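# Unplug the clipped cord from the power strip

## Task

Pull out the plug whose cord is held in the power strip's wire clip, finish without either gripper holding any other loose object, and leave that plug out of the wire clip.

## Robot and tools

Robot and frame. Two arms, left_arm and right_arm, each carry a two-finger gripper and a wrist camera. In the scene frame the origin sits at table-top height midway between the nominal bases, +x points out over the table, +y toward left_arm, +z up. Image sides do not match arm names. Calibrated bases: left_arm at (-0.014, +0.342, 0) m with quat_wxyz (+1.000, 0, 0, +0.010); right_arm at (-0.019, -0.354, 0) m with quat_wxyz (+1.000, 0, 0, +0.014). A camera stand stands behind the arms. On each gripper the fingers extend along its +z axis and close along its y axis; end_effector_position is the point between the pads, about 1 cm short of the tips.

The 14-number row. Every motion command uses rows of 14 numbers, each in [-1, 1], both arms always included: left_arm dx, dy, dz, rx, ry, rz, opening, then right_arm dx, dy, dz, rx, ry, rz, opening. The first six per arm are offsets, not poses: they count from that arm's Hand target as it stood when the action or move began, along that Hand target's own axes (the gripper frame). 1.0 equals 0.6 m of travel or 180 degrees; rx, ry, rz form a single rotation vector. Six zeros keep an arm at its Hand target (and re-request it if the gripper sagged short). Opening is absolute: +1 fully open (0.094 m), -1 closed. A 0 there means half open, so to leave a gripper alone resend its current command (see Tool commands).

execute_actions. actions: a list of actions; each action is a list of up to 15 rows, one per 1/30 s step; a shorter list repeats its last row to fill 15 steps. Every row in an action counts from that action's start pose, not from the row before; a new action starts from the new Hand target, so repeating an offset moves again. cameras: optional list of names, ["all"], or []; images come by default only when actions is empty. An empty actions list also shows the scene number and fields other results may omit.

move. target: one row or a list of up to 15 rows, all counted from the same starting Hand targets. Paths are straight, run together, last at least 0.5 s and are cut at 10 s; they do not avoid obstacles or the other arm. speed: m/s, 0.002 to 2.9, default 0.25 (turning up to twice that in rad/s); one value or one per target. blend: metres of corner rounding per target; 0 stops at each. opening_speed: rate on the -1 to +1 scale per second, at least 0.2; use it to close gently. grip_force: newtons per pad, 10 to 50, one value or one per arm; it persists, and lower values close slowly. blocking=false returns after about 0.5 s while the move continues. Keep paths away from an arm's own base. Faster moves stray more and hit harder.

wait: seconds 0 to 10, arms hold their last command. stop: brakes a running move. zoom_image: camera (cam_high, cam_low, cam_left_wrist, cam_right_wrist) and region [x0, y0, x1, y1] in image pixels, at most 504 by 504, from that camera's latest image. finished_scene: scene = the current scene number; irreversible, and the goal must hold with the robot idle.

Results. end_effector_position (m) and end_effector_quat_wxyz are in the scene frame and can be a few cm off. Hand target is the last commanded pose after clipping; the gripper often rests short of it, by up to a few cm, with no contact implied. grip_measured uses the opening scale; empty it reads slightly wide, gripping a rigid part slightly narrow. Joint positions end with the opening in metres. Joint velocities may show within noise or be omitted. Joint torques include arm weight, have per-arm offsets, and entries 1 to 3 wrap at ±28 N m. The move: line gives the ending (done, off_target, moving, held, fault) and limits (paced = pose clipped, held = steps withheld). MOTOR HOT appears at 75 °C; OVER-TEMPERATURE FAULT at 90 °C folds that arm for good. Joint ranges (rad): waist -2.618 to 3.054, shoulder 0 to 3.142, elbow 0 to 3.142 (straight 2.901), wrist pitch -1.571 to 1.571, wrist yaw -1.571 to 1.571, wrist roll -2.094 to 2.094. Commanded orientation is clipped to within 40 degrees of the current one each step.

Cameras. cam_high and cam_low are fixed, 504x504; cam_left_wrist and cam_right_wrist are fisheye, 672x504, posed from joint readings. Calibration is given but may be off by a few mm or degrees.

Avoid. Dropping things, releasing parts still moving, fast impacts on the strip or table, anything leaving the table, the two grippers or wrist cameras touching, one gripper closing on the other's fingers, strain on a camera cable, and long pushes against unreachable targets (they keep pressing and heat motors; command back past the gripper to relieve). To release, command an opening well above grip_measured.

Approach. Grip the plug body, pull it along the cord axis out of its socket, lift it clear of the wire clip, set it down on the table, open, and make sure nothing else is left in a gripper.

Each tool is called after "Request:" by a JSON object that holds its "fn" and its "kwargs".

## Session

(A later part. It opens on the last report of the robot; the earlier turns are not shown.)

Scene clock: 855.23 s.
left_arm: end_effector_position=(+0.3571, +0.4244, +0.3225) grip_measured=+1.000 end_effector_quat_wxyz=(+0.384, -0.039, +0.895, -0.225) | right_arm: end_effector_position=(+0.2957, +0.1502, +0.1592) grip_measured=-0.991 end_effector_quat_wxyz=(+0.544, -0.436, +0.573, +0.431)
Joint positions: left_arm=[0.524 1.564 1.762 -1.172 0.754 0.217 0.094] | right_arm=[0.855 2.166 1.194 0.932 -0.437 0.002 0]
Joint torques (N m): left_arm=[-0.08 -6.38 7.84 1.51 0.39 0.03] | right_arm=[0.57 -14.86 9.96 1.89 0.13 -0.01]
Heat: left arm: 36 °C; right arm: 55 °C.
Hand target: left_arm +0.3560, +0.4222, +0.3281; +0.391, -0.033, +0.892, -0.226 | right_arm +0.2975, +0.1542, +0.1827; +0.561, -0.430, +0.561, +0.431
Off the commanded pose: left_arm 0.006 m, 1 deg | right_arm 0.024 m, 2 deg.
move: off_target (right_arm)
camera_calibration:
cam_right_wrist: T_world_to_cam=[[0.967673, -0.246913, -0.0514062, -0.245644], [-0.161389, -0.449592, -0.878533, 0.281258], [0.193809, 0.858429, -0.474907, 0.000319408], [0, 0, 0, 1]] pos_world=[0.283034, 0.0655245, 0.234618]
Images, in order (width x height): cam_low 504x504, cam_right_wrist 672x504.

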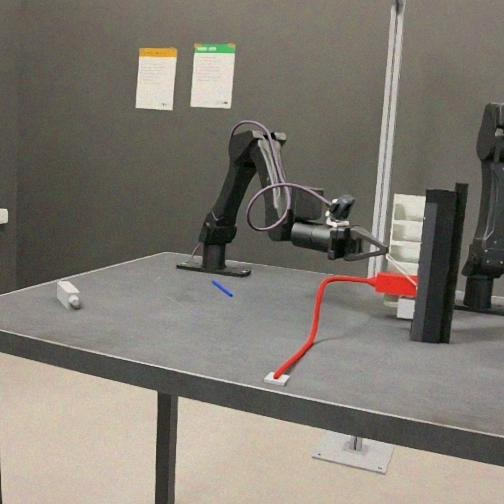

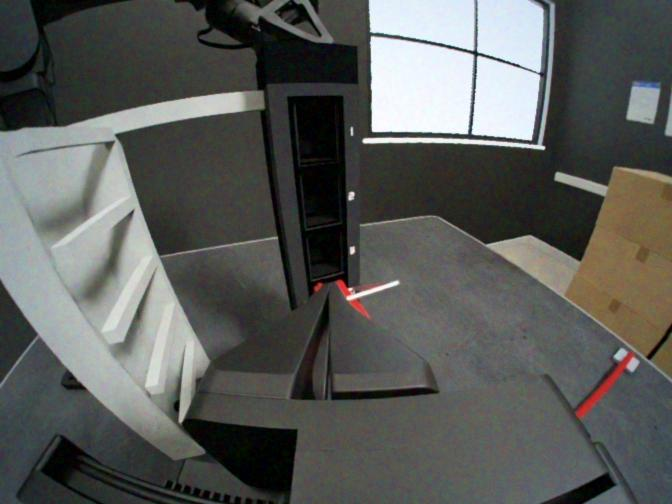

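Request:
{"fn": "move", "kwargs": {"target": [0,0,0,0,0,0,1, -0.03,0,-0.1,0,0,0,-1], "speed": 0.15, "cameras": ["cam_high","cam_low","cam_right_wrist"]}}

Scene clock: 871.67 s.
left_arm: end_effector_position=(+0.3571, +0.4244, +0.3225) grip_measured=+1.000 end_effector_quat_wxyz=(+0.384, -0.039, +0.895, -0.225) | right_arm: end_effector_position=(+0.2845, +0.0997, +0.1858) grip_measured=-0.991 end_effector_quat_wxyz=(+0.550, -0.431, +0.574, +0.428)
Joint positions: left_arm=[0.524 1.564 1.762 -1.172 0.754 0.217 0.094] | right_arm=[0.799 1.966 0.993 0.94 -0.478 0.002 0]
Joint torques (N m): left_arm=[0.02 -6.37 7.8 1.51 0.41 0] | right_arm=[-0.17 -13.38 6.48 2.23 -0.07 -0.1]
Heat: left arm: 37 °C; right arm: 49 °C.
Hand target: left_arm +0.3560, +0.4222, +0.3281; +0.391, -0.033, +0.892, -0.226 | right_arm +0.2821, +0.0961, +0.2007; +0.561, -0.430, +0.562, +0.431
Off the commanded pose: left_arm 0.006 m, 1 deg | right_arm 0.016 m, 2 deg.
move: off_target (right_arm)
camera_calibration:
cam_right_wrist: T_world_to_cam=[[0.964259, -0.260254, -0.0497285, -0.243926], [-0.164727, -0.441826, -0.881848, 0.280991], [0.207533, 0.858521, -0.468905, 0.0534257], [0, 0, 0, 1]] pos_world=[0.270407, 0.0147993, 0.260713]
Images, in order (width x height): cam_high 504x504, cam_low 504x504, cam_right_wrist 672x504.

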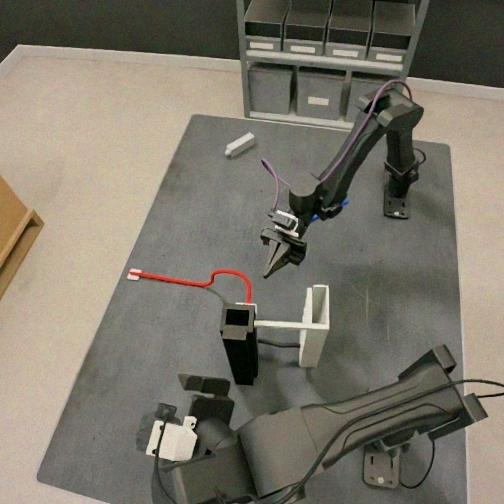

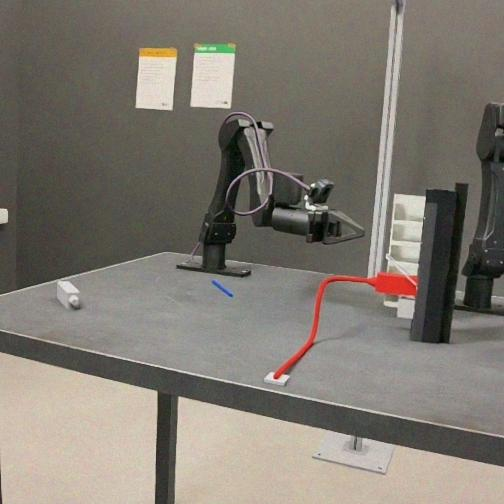

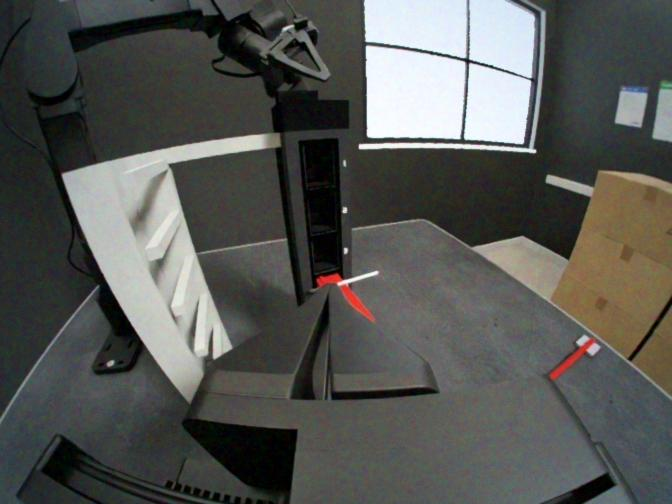

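Request:
{"fn": "move", "kwargs": {"target": [[0,0,0,0,0,0,1, 0.07117,-0.00937,0.04427,0,0,0,-1],[0,0,0,0,0,0,1, 0.06783,-0.00045,0.14195,0,0,0,-1]], "speed": 0.08, "cameras": ["cam_low","cam_right_wrist"]}}

Scene clock: 940.97 s.
left_arm: end_effector_position=(+0.3571, +0.4244, +0.3225) grip_measured=+1.000 end_effector_quat_wxyz=(+0.384, -0.039, +0.895, -0.225) | right_arm: end_effector_position=(+0.3016, +0.1722, +0.1674) grip_measured=-0.991 end_effector_quat_wxyz=(+0.565, -0.431, +0.553, +0.435)
Joint positions: left_arm=[0.524 1.564 1.762 -1.172 0.754 0.217 0.094] | right_arm=[0.876 2.24 1.298 0.961 -0.415 0.002 0]
Joint torques (N m): left_arm=[0.03 -6.48 7.83 1.5 0.39 0.02] | right_arm=[0.62 -10.76 9.96 1.77 0.17 -0.02]
Heat: left arm: 37 °C; right arm: 48 °C.
Hand target: left_arm +0.3560, +0.4222, +0.3281; +0.391, -0.033, +0.892, -0.226 | right_arm +0.3043, +0.1784, +0.1602; +0.561, -0.430, +0.561, +0.431
Off the commanded pose: left_arm 0.006 m, 1 deg | right_arm 0.010 m, 1 deg.
move: done
camera_calibration:
cam_right_wrist: T_world_to_cam=[[0.968946, -0.245861, -0.026375, -0.250234], [-0.128195, -0.408261, -0.903819, 0.286421], [0.211446, 0.879133, -0.427101, -0.0327306], [0, 0, 0, 1]] pos_world=[0.286102, 0.0841861, 0.238293]
Images, in order (width x height): cam_low 504x504, cam_right_wrist 672x504.

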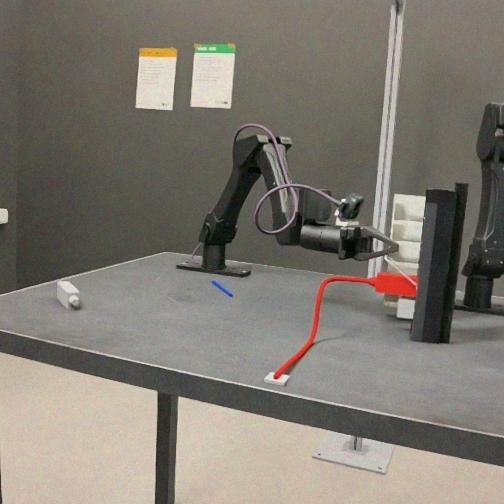

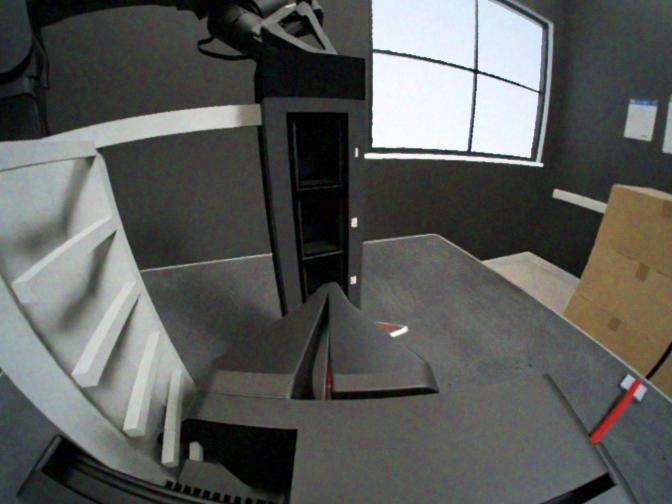

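Request:
{"fn": "zoom_image", "kwargs": {"camera": "cam_low", "region": [320, 200, 440, 320]}}

Request:
{"fn": "zoom_image", "kwargs": {"camera": "cam_right_wrist", "region": [270, 250, 470, 400]}}

Scaled by 4.200 from the camera's 504x504 image, which has a finer 720x720 frame.

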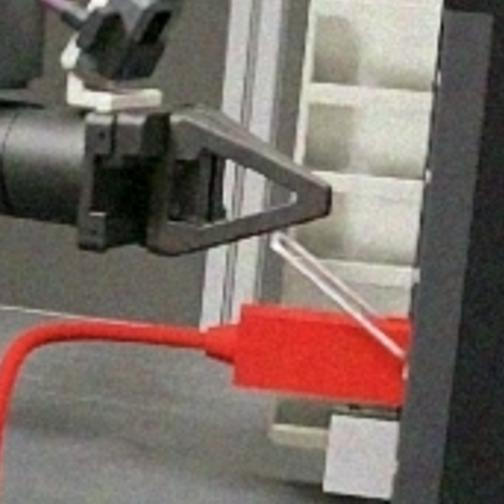

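Scaled by 2.520 from the camera's 672x504 image, which has a finer 960x720 frame.

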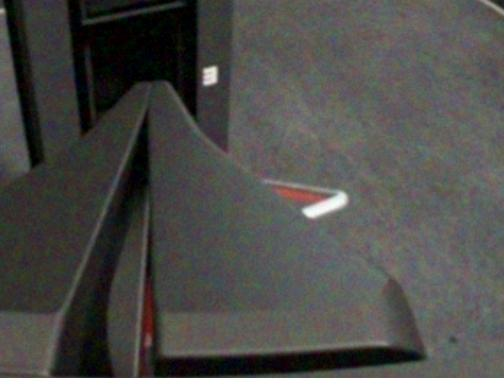

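Request:
{"fn": "move", "kwargs": {"target": [[0,0,0,0,0,0,1, 0,0,-0.11667,0,0,0,-1],[0,0,0,0,0,0,1, 0.05367,-0.00957,-0.11942,0,0,0,-1]], "speed": 0.12, "blend": 0.01, "cameras": ["cam_low","cam_right_wrist"]}}

Scene clock: 987.53 s.
left_arm: end_effector_position=(+0.3571, +0.4244, +0.3225) grip_measured=+1.000 end_effector_quat_wxyz=(+0.384, -0.039, +0.895, -0.225) | right_arm: end_effector_position=(+0.2904, +0.1106, +0.1326) grip_measured=-0.991 end_effector_quat_wxyz=(+0.560, -0.430, +0.562, +0.431)
Joint positions: left_arm=[0.524 1.564 1.762 -1.172 0.754 0.217 0.094] | right_arm=[0.805 2.178 1.007 1.169 -0.476 0.002 0]
Joint torques (N m): left_arm=[0.03 -6.49 7.77 1.53 0.4 0.03] | right_arm=[-0.7 -10.13 5.55 2.26 -0.02 -0.03]
Heat: left arm: 37 °C; right arm: 43 °C.
Hand target: left_arm +0.3560, +0.4222, +0.3281; +0.391, -0.033, +0.892, -0.226 | right_arm +0.2913, +0.1077, +0.1279; +0.561, -0.430, +0.561, +0.431
Off the commanded pose: left_arm 0.006 m, 1 deg | right_arm 0.005 m, 0 deg.
move: done
camera_calibration:
cam_right_wrist: T_world_to_cam=[[0.966132, -0.255629, -0.0352404, -0.252345], [-0.144294, -0.421957, -0.895059, 0.233428], [0.213933, 0.869831, -0.444552, 0.0116159], [0, 0, 0, 1]] pos_world=[0.274996, 0.023886, 0.205203]
Images, in order (width x height): cam_low 504x504, cam_right_wrist 672x504.

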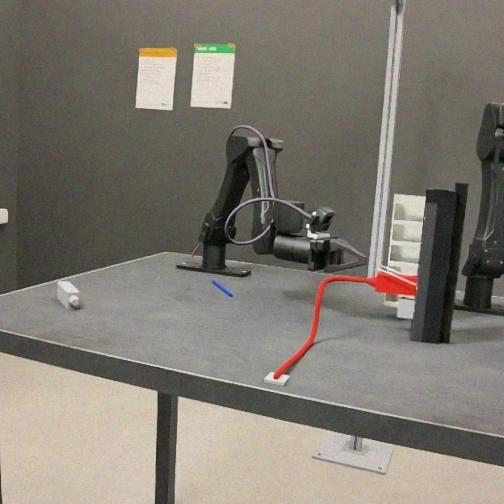

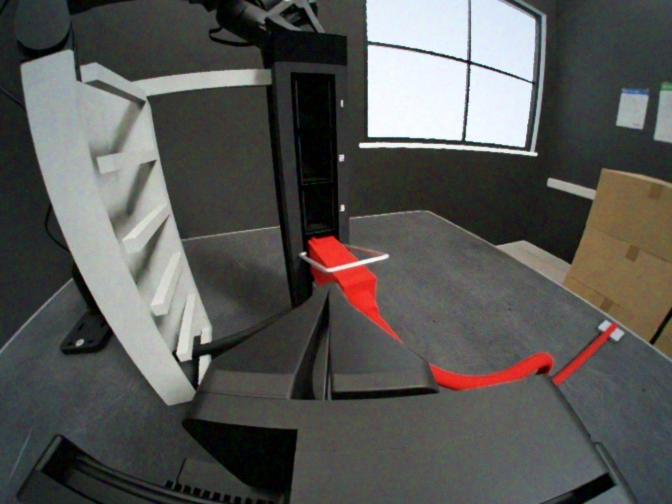

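Request:
{"fn": "zoom_image", "kwargs": {"camera": "cam_right_wrist", "region": [270, 210, 430, 330]}}

Request:
{"fn": "zoom_image", "kwargs": {"camera": "cam_low", "region": [320, 200, 440, 320]}}

Scaled by 3.150 from the camera's 672x504 image, which has a finer 960x720 frame.

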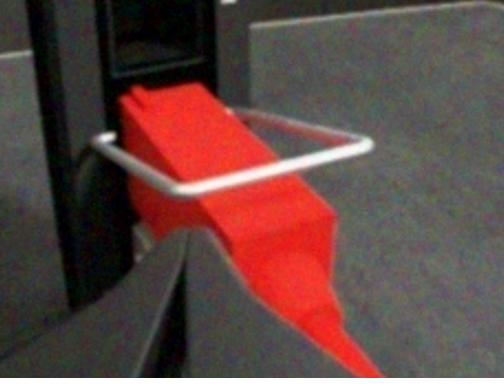

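Scaled by 4.200 from the camera's 504x504 image, which has a finer 720x720 frame.

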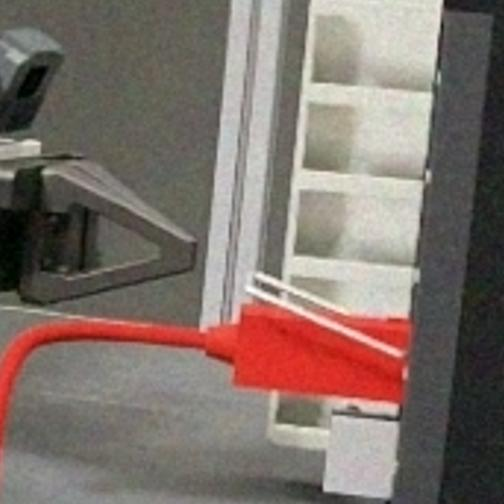

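Request:
{"fn": "move", "kwargs": {"target": [[0,0,0,0,0,0,1, 0.06067,0.03798,-0.01347,0.02778,0,0,-1],[0,0,0,0,0,0,1, 0.06067,0.02762,0.1063,0.02778,0,0,-1]], "speed": 0.1, "cameras": ["cam_low","cam_right_wrist"]}}

Scene clock: 1072.17 s.
left_arm: end_effector_position=(+0.3571, +0.4244, +0.3225) grip_measured=+1.000 end_effector_quat_wxyz=(+0.384, -0.039, +0.895, -0.225) | right_arm: end_effector_position=(+0.2892, +0.1684, +0.0927) grip_measured=-0.991 end_effector_quat_wxyz=(+0.575, -0.409, +0.579, +0.409)
Joint positions: left_arm=[0.524 1.564 1.762 -1.172 0.754 0.217 0.094] | right_arm=[0.927 2.393 1.205 1.184 -0.279 0.002 0]
Joint torques (N m): left_arm=[0.01 -6.56 7.84 1.53 0.42 0.02] | right_arm=[0.64 -11.48 8.84 2 0.11 -0.02]
Heat: left arm: 37 °C; right arm: 41 °C.
Hand target: left_arm +0.3560, +0.4222, +0.3281; +0.391, -0.033, +0.892, -0.226 | right_arm +0.2918, +0.1736, +0.0916; +0.579, -0.405, +0.580, +0.406
Off the commanded pose: left_arm 0.006 m, 1 deg | right_arm 0.006 m, 1 deg.
move: done
camera_calibration:
cam_right_wrist: T_world_to_cam=[[0.944068, -0.327858, -0.0352784, -0.219301], [-0.176221, -0.411196, -0.894351, 0.229251], [0.278714, 0.850545, -0.445973, -0.0715058], [0, 0, 0, 1]] pos_world=[0.267363, 0.0831868, 0.165405]
Images, in order (width x height): cam_low 504x504, cam_right_wrist 672x504.

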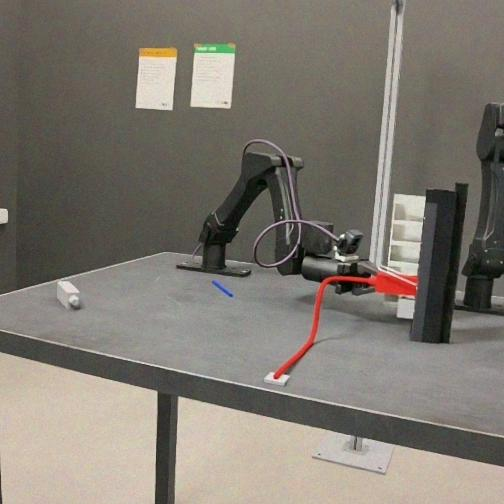

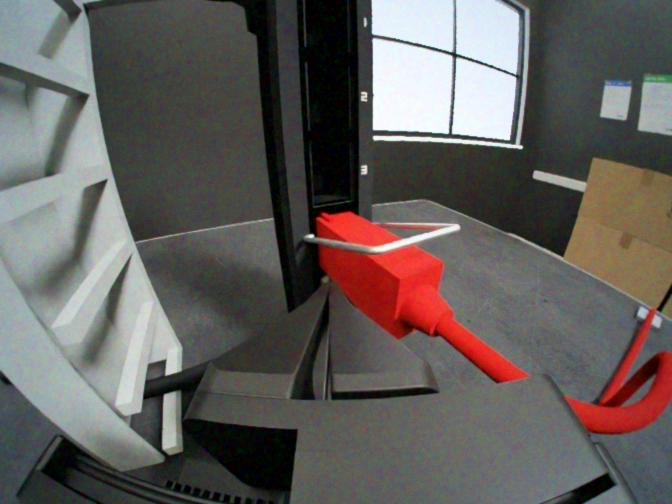

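Request:
{"fn": "zoom_image", "kwargs": {"camera": "cam_right_wrist", "region": [270, 190, 470, 350]}}

Request:
{"fn": "zoom_image", "kwargs": {"camera": "cam_low", "region": [320, 200, 440, 320]}}

Scaled by 2.520 from the camera's 672x504 image, which has a finer 960x720 frame.

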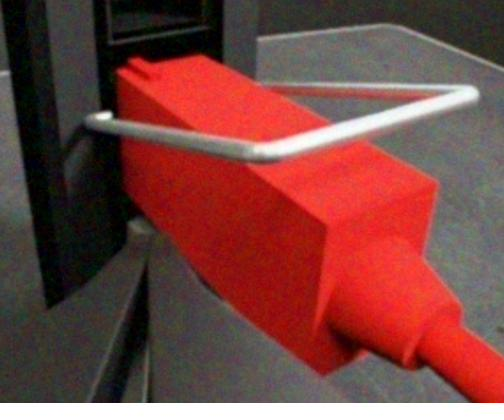

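Scaled by 4.200 from the camera's 504x504 image, which has a finer 720x720 frame.

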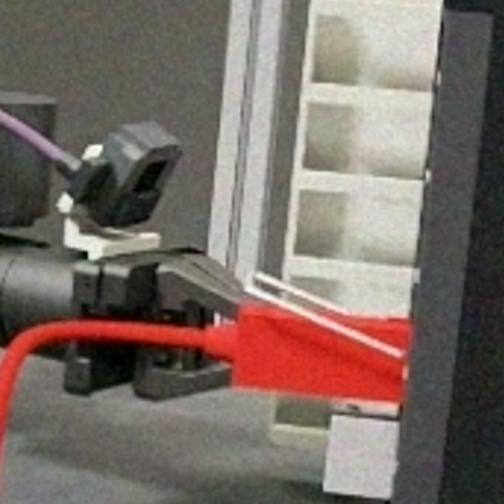

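Request:
{"fn": "move", "kwargs": {"target": [0,0,0,0,0,0,1, -0.07,0,0,0,0,0,-1], "speed": 0.06, "cameras": ["cam_low","cam_right_wrist"]}}

Scene clock: 1091.17 s.
left_arm: end_effector_position=(+0.3571, +0.4244, +0.3225) grip_measured=+1.000 end_effector_quat_wxyz=(+0.384, -0.039, +0.895, -0.225) | right_arm: end_effector_position=(+0.2896, +0.1689, +0.1068) grip_measured=-0.991 end_effector_quat_wxyz=(+0.561, -0.414, +0.593, +0.404)
Joint positions: left_arm=[0.524 1.564 1.762 -1.172 0.754 0.217 0.094] | right_arm=[0.927 2.32 1.205 1.068 -0.279 0.002 0]
Joint torques (N m): left_arm=[-0.18 -6.54 7.83 1.54 0.4 0.02] | right_arm=[0.59 -16.13 8.75 2.03 0.19 -0.06]
Heat: left arm: 37 °C; right arm: 45 °C.
Hand target: left_arm +0.3560, +0.4222, +0.3281; +0.391, -0.033, +0.892, -0.226 | right_arm +0.2919, +0.1736, +0.1335; +0.579, -0.405, +0.580, +0.406
Off the commanded pose: left_arm 0.006 m, 1 deg | right_arm 0.027 m, 3 deg.
move: off_target (right_arm)
camera_calibration:
cam_right_wrist: T_world_to_cam=[[0.943024, -0.32933, -0.0474017, -0.217089], [-0.198518, -0.442584, -0.874477, 0.251825], [0.267012, 0.834063, -0.482745, -0.0556985], [0, 0, 0, 1]] pos_world=[0.269584, 0.0864159, 0.183037]
Images, in order (width x height): cam_low 504x504, cam_right_wrist 672x504.

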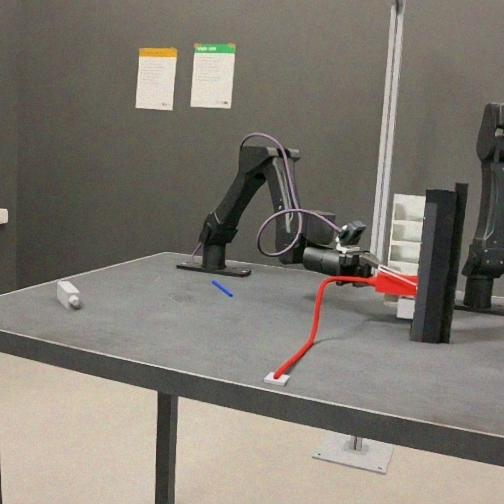

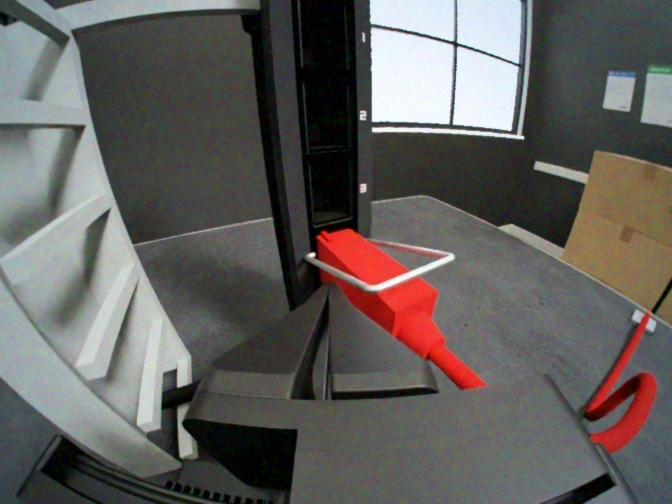

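Request:
{"fn": "move", "kwargs": {"target": [0,0,0,0,0,0,1, -0.06,0,0,0,0,0,-1], "speed": 0.06, "cameras": ["cam_low","cam_right_wrist"]}}

Scene clock: 1099.50 s.
left_arm: end_effector_position=(+0.3571, +0.4244, +0.3225) grip_measured=+1.000 end_effector_quat_wxyz=(+0.384, -0.039, +0.895, -0.225) | right_arm: end_effector_position=(+0.2895, +0.1691, +0.1386) grip_measured=-0.991 end_effector_quat_wxyz=(+0.558, -0.414, +0.596, +0.403)
Joint positions: left_arm=[0.524 1.564 1.762 -1.172 0.754 0.217 0.094] | right_arm=[0.927 2.226 1.215 0.956 -0.279 0.002 0]
Joint torques (N m): left_arm=[-0.03 -6.46 7.79 1.49 0.43 0.02] | right_arm=[0.62 -15.94 10.17 2.07 0.21 0.01]
Heat: left arm: 37 °C; right arm: 48 °C.
Hand target: left_arm +0.3560, +0.4222, +0.3281; +0.391, -0.033, +0.892, -0.226 | right_arm +0.2919, +0.1736, +0.1695; +0.579, -0.405, +0.580, +0.406
Off the commanded pose: left_arm 0.006 m, 1 deg | right_arm 0.031 m, 3 deg.
move: off_target (right_arm)
camera_calibration:
cam_right_wrist: T_world_to_cam=[[0.942815, -0.329605, -0.0495995, -0.215086], [-0.202514, -0.448262, -0.87066, 0.281242], [0.26474, 0.830916, -0.489378, -0.0383249], [0, 0, 0, 1]] pos_world=[0.269888, 0.0870214, 0.215442]
Images, in order (width x height): cam_low 504x504, cam_right_wrist 672x504.

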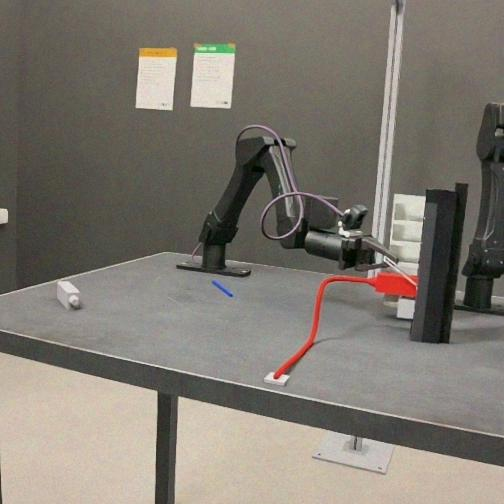

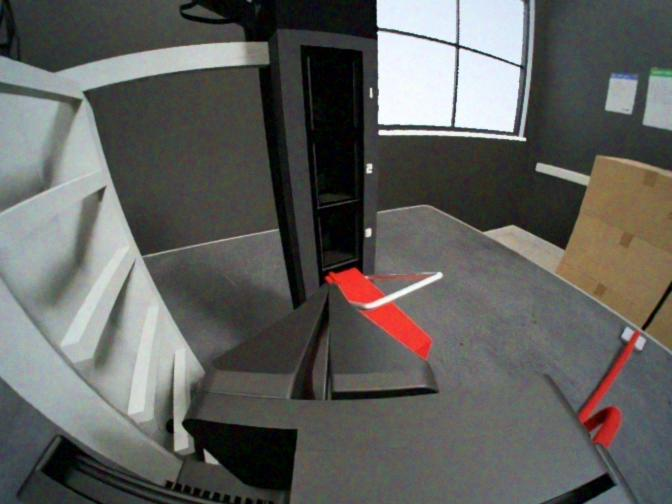

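Request:
{"fn": "zoom_image", "kwargs": {"camera": "cam_right_wrist", "region": [280, 240, 460, 380]}}

Request:
{"fn": "zoom_image", "kwargs": {"camera": "cam_low", "region": [320, 200, 440, 320]}}

Scaled by 2.800 from the camera's 672x504 image, which has a finer 960x720 frame.

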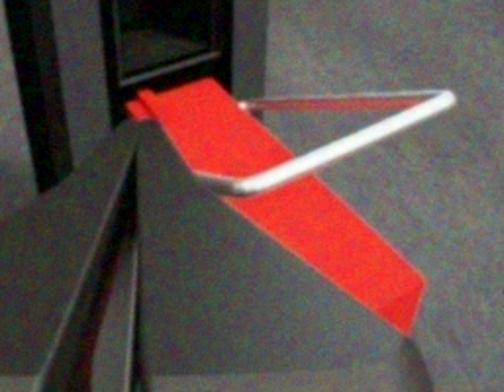

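Scaled by 4.200 from the camera's 504x504 image, which has a finer 720x720 frame.

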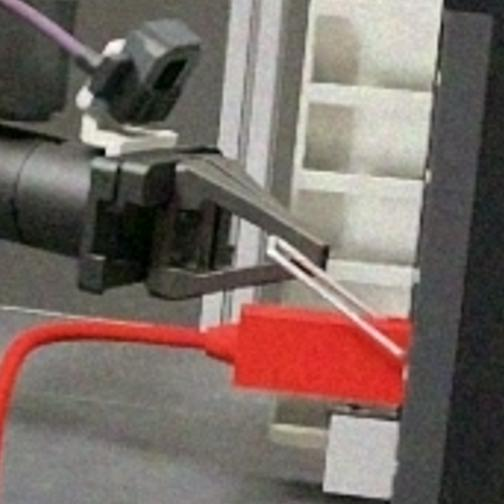

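Request:
{"fn": "move", "kwargs": {"target": [[0,0,0,0,0,0,1, 0,0,-0.11667,0,0,0,-1],[0,0,0,0,0,0,1, 0.07917,-0.04795,-0.11078,-0.02778,0,0,-1],[0,0,0,0,0,0,1, 0.07833,-0.03868,-0.01128,-0.02778,0,0,-1]], "speed": 0.1, "blend": [0.01,0,0], "cameras": ["cam_low","cam_right_wrist"]}}

Scene clock: 1143.00 s.
left_arm: end_effector_position=(+0.3571, +0.4244, +0.3225) grip_measured=+1.000 end_effector_quat_wxyz=(+0.384, -0.039, +0.895, -0.225) | right_arm: end_effector_position=(+0.3067, +0.1543, +0.1262) grip_measured=-0.991 end_effector_quat_wxyz=(+0.560, -0.434, +0.555, +0.436)
Joint positions: left_arm=[0.524 1.564 1.762 -1.172 0.754 0.217 0.094] | right_arm=[0.839 2.314 1.23 1.092 -0.459 0.002 0]
Joint torques (N m): left_arm=[-0.09 -6.49 7.75 1.52 0.39 0.01] | right_arm=[0.16 -11.12 9.54 1.86 0.2 0]
Heat: left arm: 37 °C; right arm: 51 °C.
Hand target: left_arm +0.3560, +0.4222, +0.3281; +0.391, -0.033, +0.892, -0.226 | right_arm +0.3113, +0.1593, +0.1224; +0.561, -0.430, +0.562, +0.431
Off the commanded pose: left_arm 0.006 m, 1 deg | right_arm 0.008 m, 1 deg.
move: done
camera_calibration:
cam_right_wrist: T_world_to_cam=[[0.970411, -0.239489, -0.03077, -0.261455], [-0.131546, -0.417507, -0.899102, 0.244484], [0.202478, 0.876546, -0.436657, -0.0313101], [0, 0, 0, 1]] pos_world=[0.292219, 0.0669032, 0.1981]
Images, in order (width x height): cam_low 504x504, cam_right_wrist 672x504.

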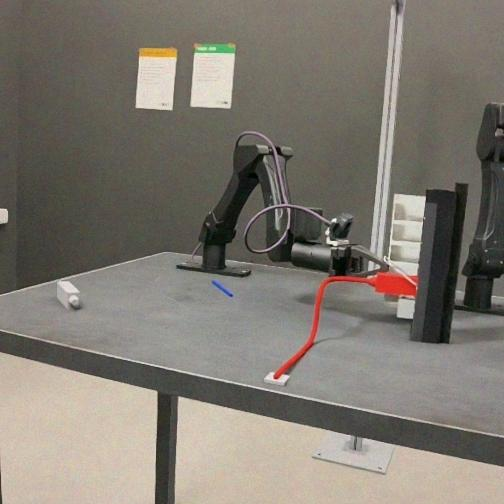

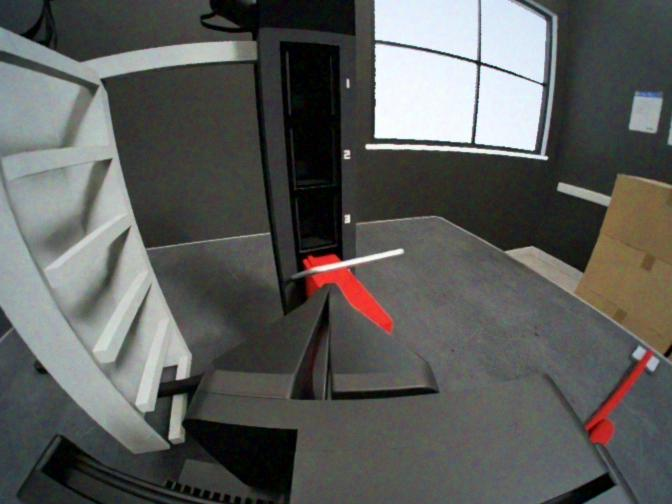

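Request:
{"fn": "zoom_image", "kwargs": {"camera": "cam_right_wrist", "region": [270, 210, 430, 350]}}

Request:
{"fn": "zoom_image", "kwargs": {"camera": "cam_low", "region": [320, 200, 440, 320]}}

Scaled by 3.150 from the camera's 672x504 image, which has a finer 960x720 frame.

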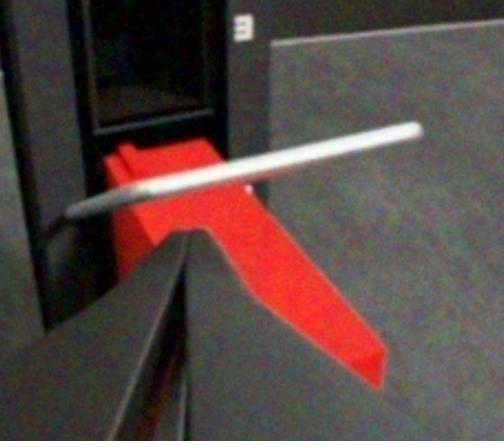

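Scaled by 4.200 from the camera's 504x504 image, which has a finer 720x720 frame.

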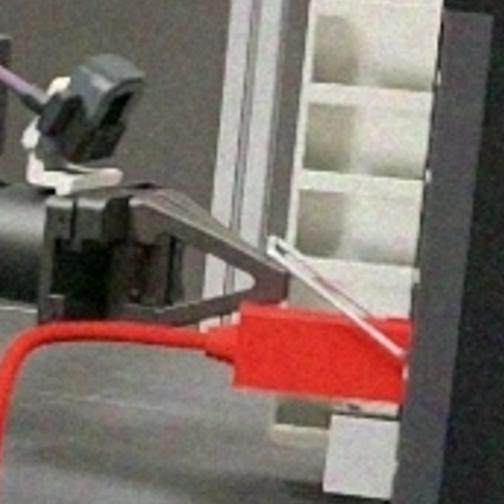

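Request:
{"fn": "move", "kwargs": {"target": [[0,0,0,0,0,0,1, -0.01267,0.00763,0.0285,0,0,0,-1],[0,0,0,0,0,0,1, -0.10433,0.01663,0.05368,0,0,0,-1]], "speed": 0.06, "cameras": ["cam_low","cam_right_wrist"]}}

Scene clock: 1164.17 s.
left_arm: end_effector_position=(+0.3571, +0.4244, +0.3225) grip_measured=+1.000 end_effector_quat_wxyz=(+0.384, -0.039, +0.895, -0.225) | right_arm: end_effector_position=(+0.3085, +0.1876, +0.1475) grip_measured=-0.991 end_effector_quat_wxyz=(+0.536, -0.438, +0.581, +0.428)
Joint positions: left_arm=[0.524 1.564 1.762 -1.172 0.754 0.217 0.094] | right_arm=[0.885 2.29 1.391 0.834 -0.407 0.002 0]
Joint torques (N m): left_arm=[-0.01 -6.38 7.79 1.51 0.37 0.02] | right_arm=[0.73 -17.52 11.02 1.99 0.13 0.04]
Heat: left arm: 37 °C; right arm: 49 °C.
Hand target: left_arm +0.3560, +0.4222, +0.3281; +0.391, -0.033, +0.892, -0.226 | right_arm +0.3100, +0.1930, +0.1851; +0.561, -0.430, +0.561, +0.431
Off the commanded pose: left_arm 0.006 m, 1 deg | right_arm 0.038 m, 4 deg.
move: off_target (right_arm)
camera_calibration:
cam_right_wrist: T_world_to_cam=[[0.966898, -0.247988, -0.0600793, -0.247587], [-0.173732, -0.467376, -0.86682, 0.295321], [0.186881, 0.848565, -0.494988, -0.0328958], [0, 0, 0, 1]] pos_world=[0.296845, 0.104541, 0.224832]
Images, in order (width x height): cam_low 504x504, cam_right_wrist 672x504.

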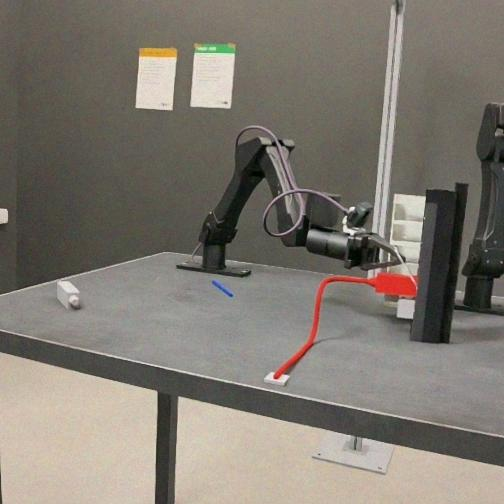

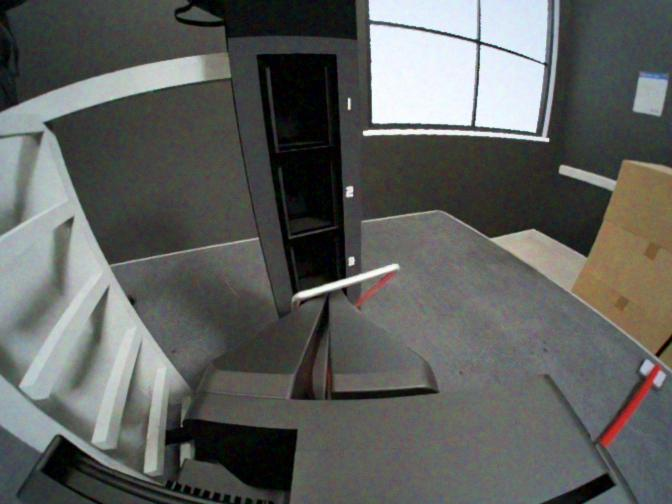

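Request:
{"fn": "zoom_image", "kwargs": {"camera": "cam_low", "region": [320, 200, 440, 320]}}

Request:
{"fn": "zoom_image", "kwargs": {"camera": "cam_right_wrist", "region": [250, 220, 430, 360]}}

Scaled by 4.200 from the camera's 504x504 image, which has a finer 720x720 frame.

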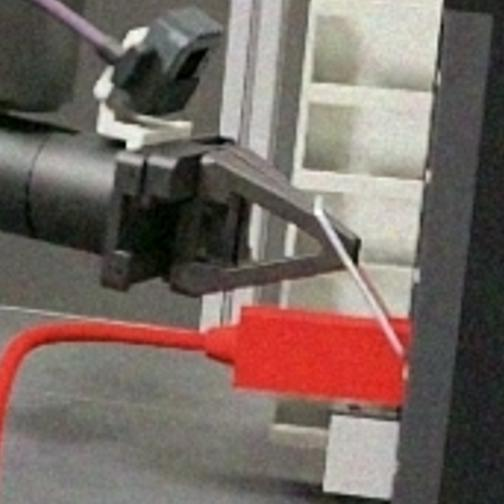

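Scaled by 2.800 from the camera's 672x504 image, which has a finer 960x720 frame.

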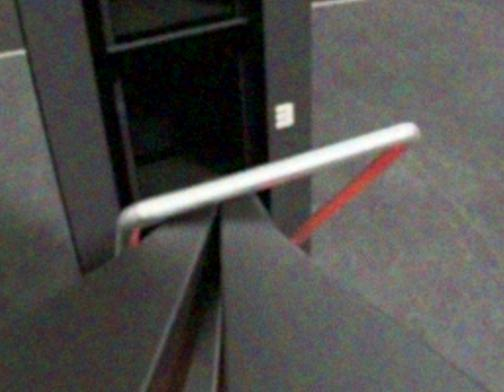

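Request:
{"fn": "move", "kwargs": {"target": [[0,0,0,0,0,0,1, -0.025,0.00888,0.0235,0,0,0,-1]], "speed": 0.06, "cameras": ["cam_low","cam_right_wrist"]}}

Scene clock: 1180.57 s.
left_arm: end_effector_position=(+0.3571, +0.4244, +0.3225) grip_measured=+1.000 end_effector_quat_wxyz=(+0.384, -0.039, +0.895, -0.225) | right_arm: end_effector_position=(+0.3068, +0.2030, +0.1630) grip_measured=-0.991 end_effector_quat_wxyz=(+0.535, -0.439, +0.581, +0.428)
Joint positions: left_arm=[0.524 1.564 1.762 -1.172 0.754 0.217 0.094] | right_arm=[0.907 2.29 1.468 0.755 -0.386 0.002 0]
Joint torques (N m): left_arm=[0.05 -6.46 7.8 1.53 0.38 0.02] | right_arm=[0.73 -17.18 11.48 2.1 0.11 0.01]
Heat: left arm: 37 °C; right arm: 47 °C.
Hand target: left_arm +0.3560, +0.4222, +0.3281; +0.391, -0.033, +0.892, -0.226 | right_arm +0.3087, +0.2079, +0.2002; +0.561, -0.430, +0.561, +0.431
Off the commanded pose: left_arm 0.006 m, 1 deg | right_arm 0.038 m, 4 deg.
move: off_target (right_arm)
camera_calibration:
cam_right_wrist: T_world_to_cam=[[0.967199, -0.246977, -0.0593989, -0.241724], [-0.173027, -0.469351, -0.865893, 0.315724], [0.185976, 0.847769, -0.49669, -0.0372262], [0, 0, 0, 1]] pos_world=[0.295347, 0.120045, 0.240536]
Images, in order (width x height): cam_low 504x504, cam_right_wrist 672x504.

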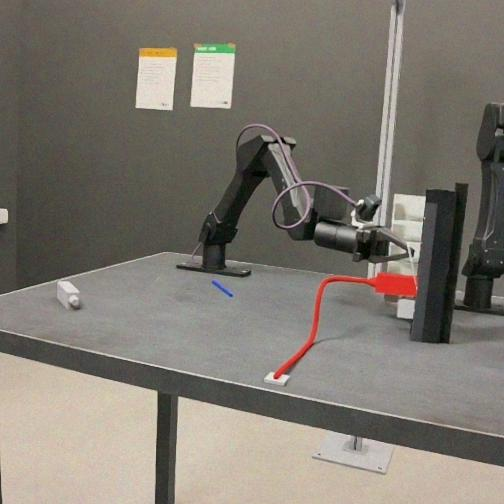

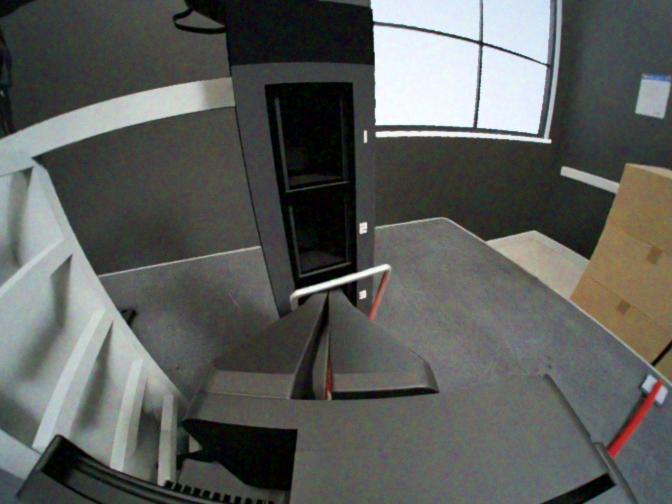

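Request:
{"fn": "move", "kwargs": {"target": [[0,0,0,0,0,0,1, 0.08333,0,0,0,0,0,-1],[0,0,0,0,0,0,1, 0.075,0,-0.15,0,0,0,-1]], "speed": 0.1, "cameras": ["cam_high","cam_low","cam_right_wrist"]}}

Scene clock: 1192.03 s.
left_arm: end_effector_position=(+0.3571, +0.4244, +0.3225) grip_measured=+1.000 end_effector_quat_wxyz=(+0.384, -0.039, +0.895, -0.225) | right_arm: end_effector_position=(+0.2850, +0.1252, +0.1334) grip_measured=-0.991 end_effector_quat_wxyz=(+0.544, -0.433, +0.578, +0.427)
Joint positions: left_arm=[0.524 1.564 1.762 -1.172 0.754 0.217 0.094] | right_arm=[0.84 2.161 1.048 1.064 -0.441 0.002 0]
Joint torques (N m): left_arm=[0.03 -6.43 7.87 1.52 0.39 0] | right_arm=[-0.58 -15.15 5.83 2.23 -0.08 -0.04]
Heat: left arm: 37 °C; right arm: 47 °C.
Hand target: left_arm +0.3560, +0.4222, +0.3281; +0.391, -0.033, +0.892, -0.226 | right_arm +0.2852, +0.1211, +0.1551; +0.561, -0.430, +0.561, +0.431
Off the commanded pose: left_arm 0.006 m, 1 deg | right_arm 0.022 m, 3 deg.
move: off_target (right_arm)
camera_calibration:
cam_right_wrist: T_world_to_cam=[[0.964791, -0.257172, -0.0551426, -0.240129], [-0.17085, -0.453381, -0.874789, 0.248281], [0.199971, 0.85341, -0.481356, 0.0113621], [0, 0, 0, 1]] pos_world=[0.271821, 0.041115, 0.209421]
Images, in order (width x height): cam_high 504x504, cam_low 504x504, cam_right_wrist 672x504.

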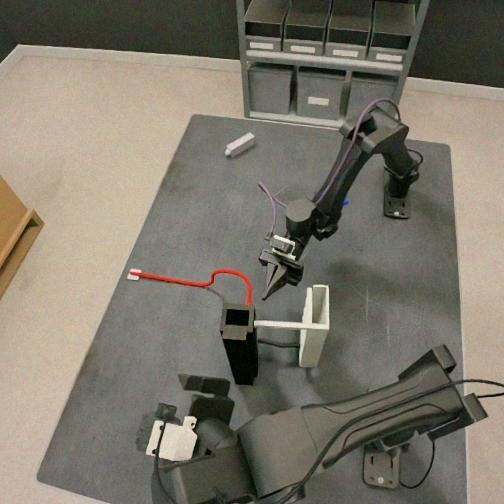

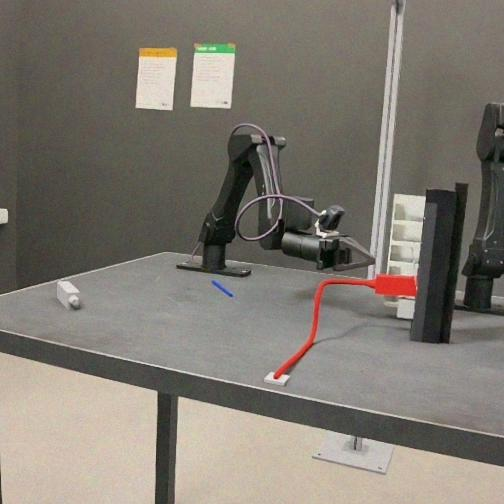

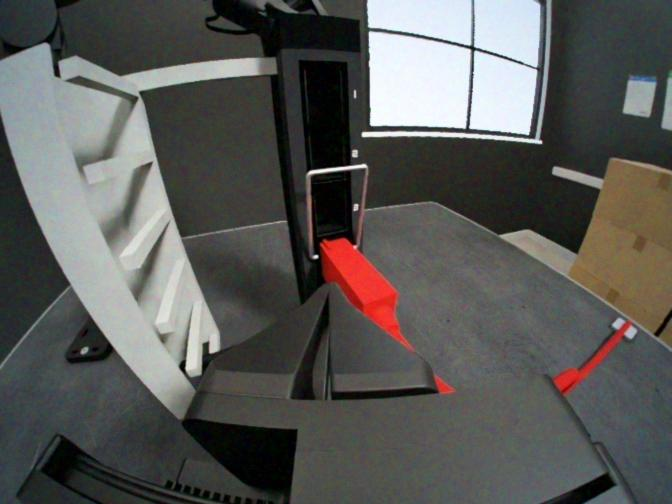

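Request:
{"fn": "move", "kwargs": {"target": [[0,0,0,0,0,0,1, 0.00617,-0.07253,-0.01248,-0.13315,0.21863,-0.04846,-1],[0,0,0,0,0,0,1, 0.00617,-0.07253,-0.01248,-0.13315,0.21863,-0.04846,1]], "speed": 0.12, "cameras": ["cam_high","cam_low","cam_right_wrist"]}}

Scene clock: 1258.87 s.
left_arm: end_effector_position=(+0.3571, +0.4244, +0.3225) grip_measured=+1.000 end_effector_quat_wxyz=(+0.384, -0.039, +0.895, -0.225) | right_arm: end_effector_position=(+0.3182, +0.1016, +0.1485) grip_measured=+0.998 end_effector_quat_wxyz=(-0.264, +0.692, -0.588, -0.326)
Joint positions: left_arm=[0.524 1.564 1.762 -1.172 0.754 0.217 0.094] | right_arm=[0.695 2.3 2.101 -0.831 -0.713 -0.806 0.094]
Joint torques (N m): left_arm=[0.03 -6.45 7.86 1.5 0.38 0.02] | right_arm=[-1.03 -12.51 11.45 1.18 -0.3 -0.1]
Heat: left arm: 37 °C; right arm: 47 °C.
Hand target: left_arm +0.3560, +0.4222, +0.3281; +0.391, -0.033, +0.892, -0.226 | right_arm +0.3253, +0.1025, +0.1513; -0.272, +0.694, -0.583, -0.324
Off the commanded pose: left_arm 0.006 m, 1 deg | right_arm 0.008 m, 1 deg.
move: done
camera_calibration:
cam_right_wrist: T_world_to_cam=[[0.987462, 0.151553, -0.0441685, -0.32778], [0.122221, -0.91108, -0.393695, 0.138223], [-0.0999069, 0.383361, -0.918179, 0.24013], [0, 0, 0, 1]] pos_world=[0.330767, 0.0835522, 0.260422]
Images, in order (width x height): cam_high 504x504, cam_low 504x504, cam_right_wrist 672x504.

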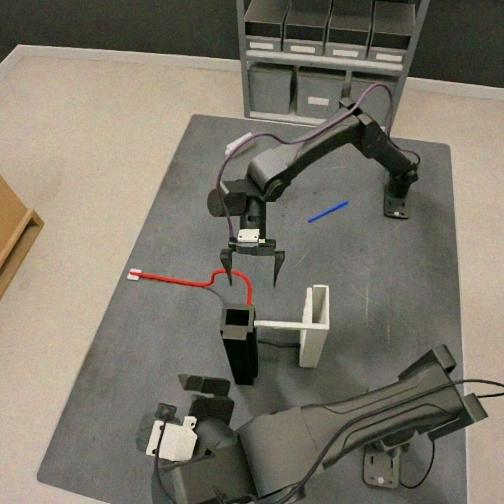

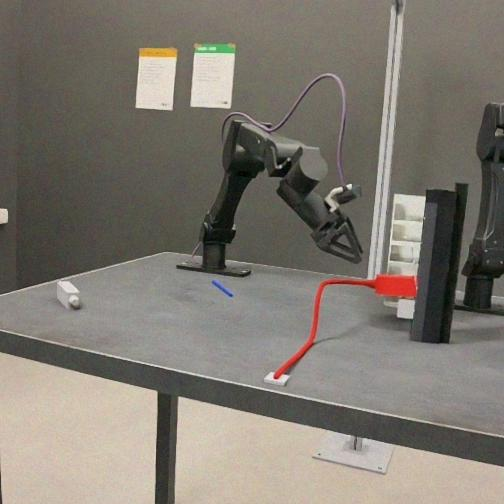

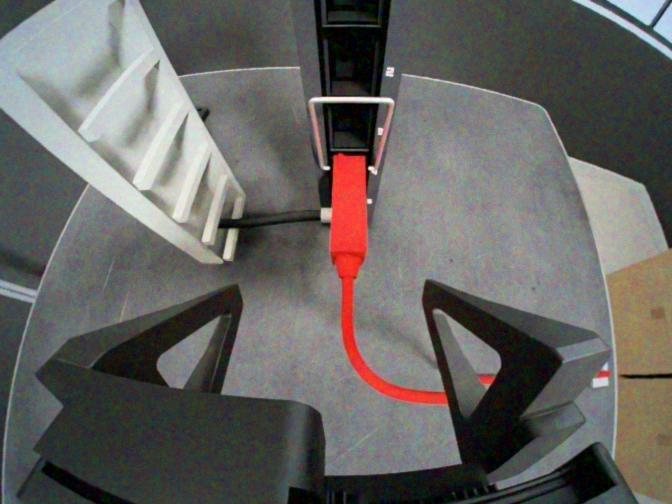

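Request:
{"fn": "move", "kwargs": {"target": [0,0,0,0,0,0,1, 0.0015,-0.009,0.09,0,0,0,1], "speed": 0.1, "cameras": ["cam_high","cam_low","cam_right_wrist"]}}

Scene clock: 1288.67 s.
left_arm: end_effector_position=(+0.3571, +0.4244, +0.3225) grip_measured=+1.000 end_effector_quat_wxyz=(+0.384, -0.039, +0.895, -0.225) | right_arm: end_effector_position=(+0.3178, +0.1368, +0.1106) grip_measured=+0.998 end_effector_quat_wxyz=(-0.257, +0.694, -0.590, -0.323)
Joint positions: left_arm=[0.524 1.564 1.762 -1.172 0.754 0.217 0.094] | right_arm=[0.748 2.431 2.183 -0.762 -0.68 -0.753 0.094]
Joint torques (N m): left_arm=[-0.08 -6.39 7.8 1.5 0.41 0.01] | right_arm=[-0.03 -13.75 11.48 1.47 -0.27 -0.01]
Heat: left arm: 37 °C; right arm: 46 °C.
Hand target: left_arm +0.3560, +0.4222, +0.3281; +0.391, -0.033, +0.892, -0.226 | right_arm +0.3235, +0.1437, +0.1159; -0.272, +0.694, -0.583, -0.324
Off the commanded pose: left_arm 0.006 m, 1 deg | right_arm 0.010 m, 2 deg.
move: done
camera_calibration:
cam_right_wrist: T_world_to_cam=[[0.986879, 0.153099, -0.0512865, -0.333655], [0.122308, -0.916217, -0.381558, 0.15488], [-0.105406, 0.370279, -0.922921, 0.195825], [0, 0, 0, 1]] pos_world=[0.330975, 0.120476, 0.222715]
Images, in order (width x height): cam_high 504x504, cam_low 504x504, cam_right_wrist 672x504.

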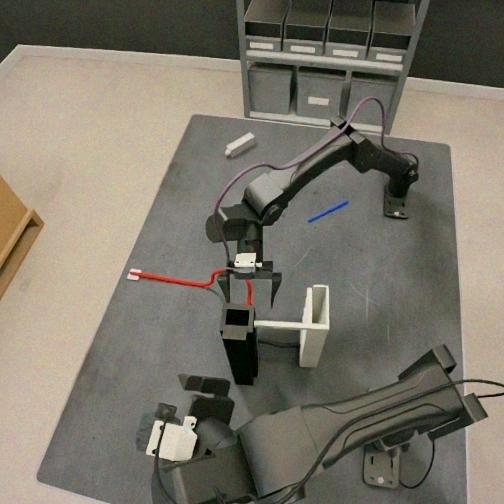

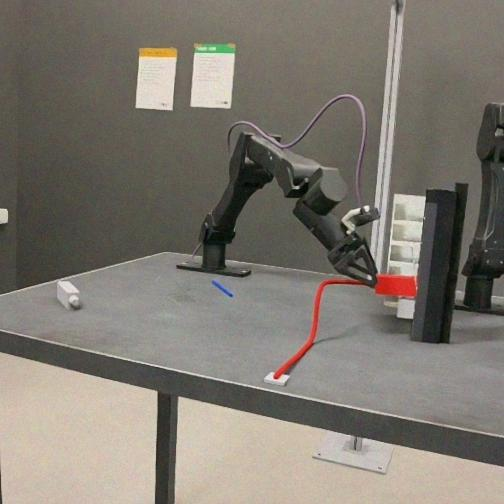

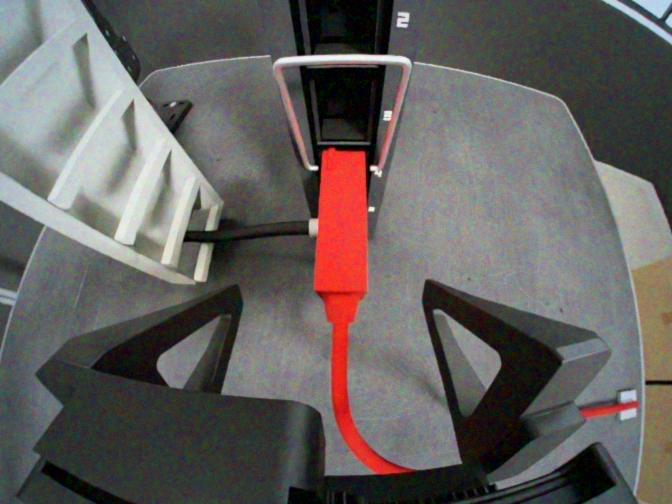

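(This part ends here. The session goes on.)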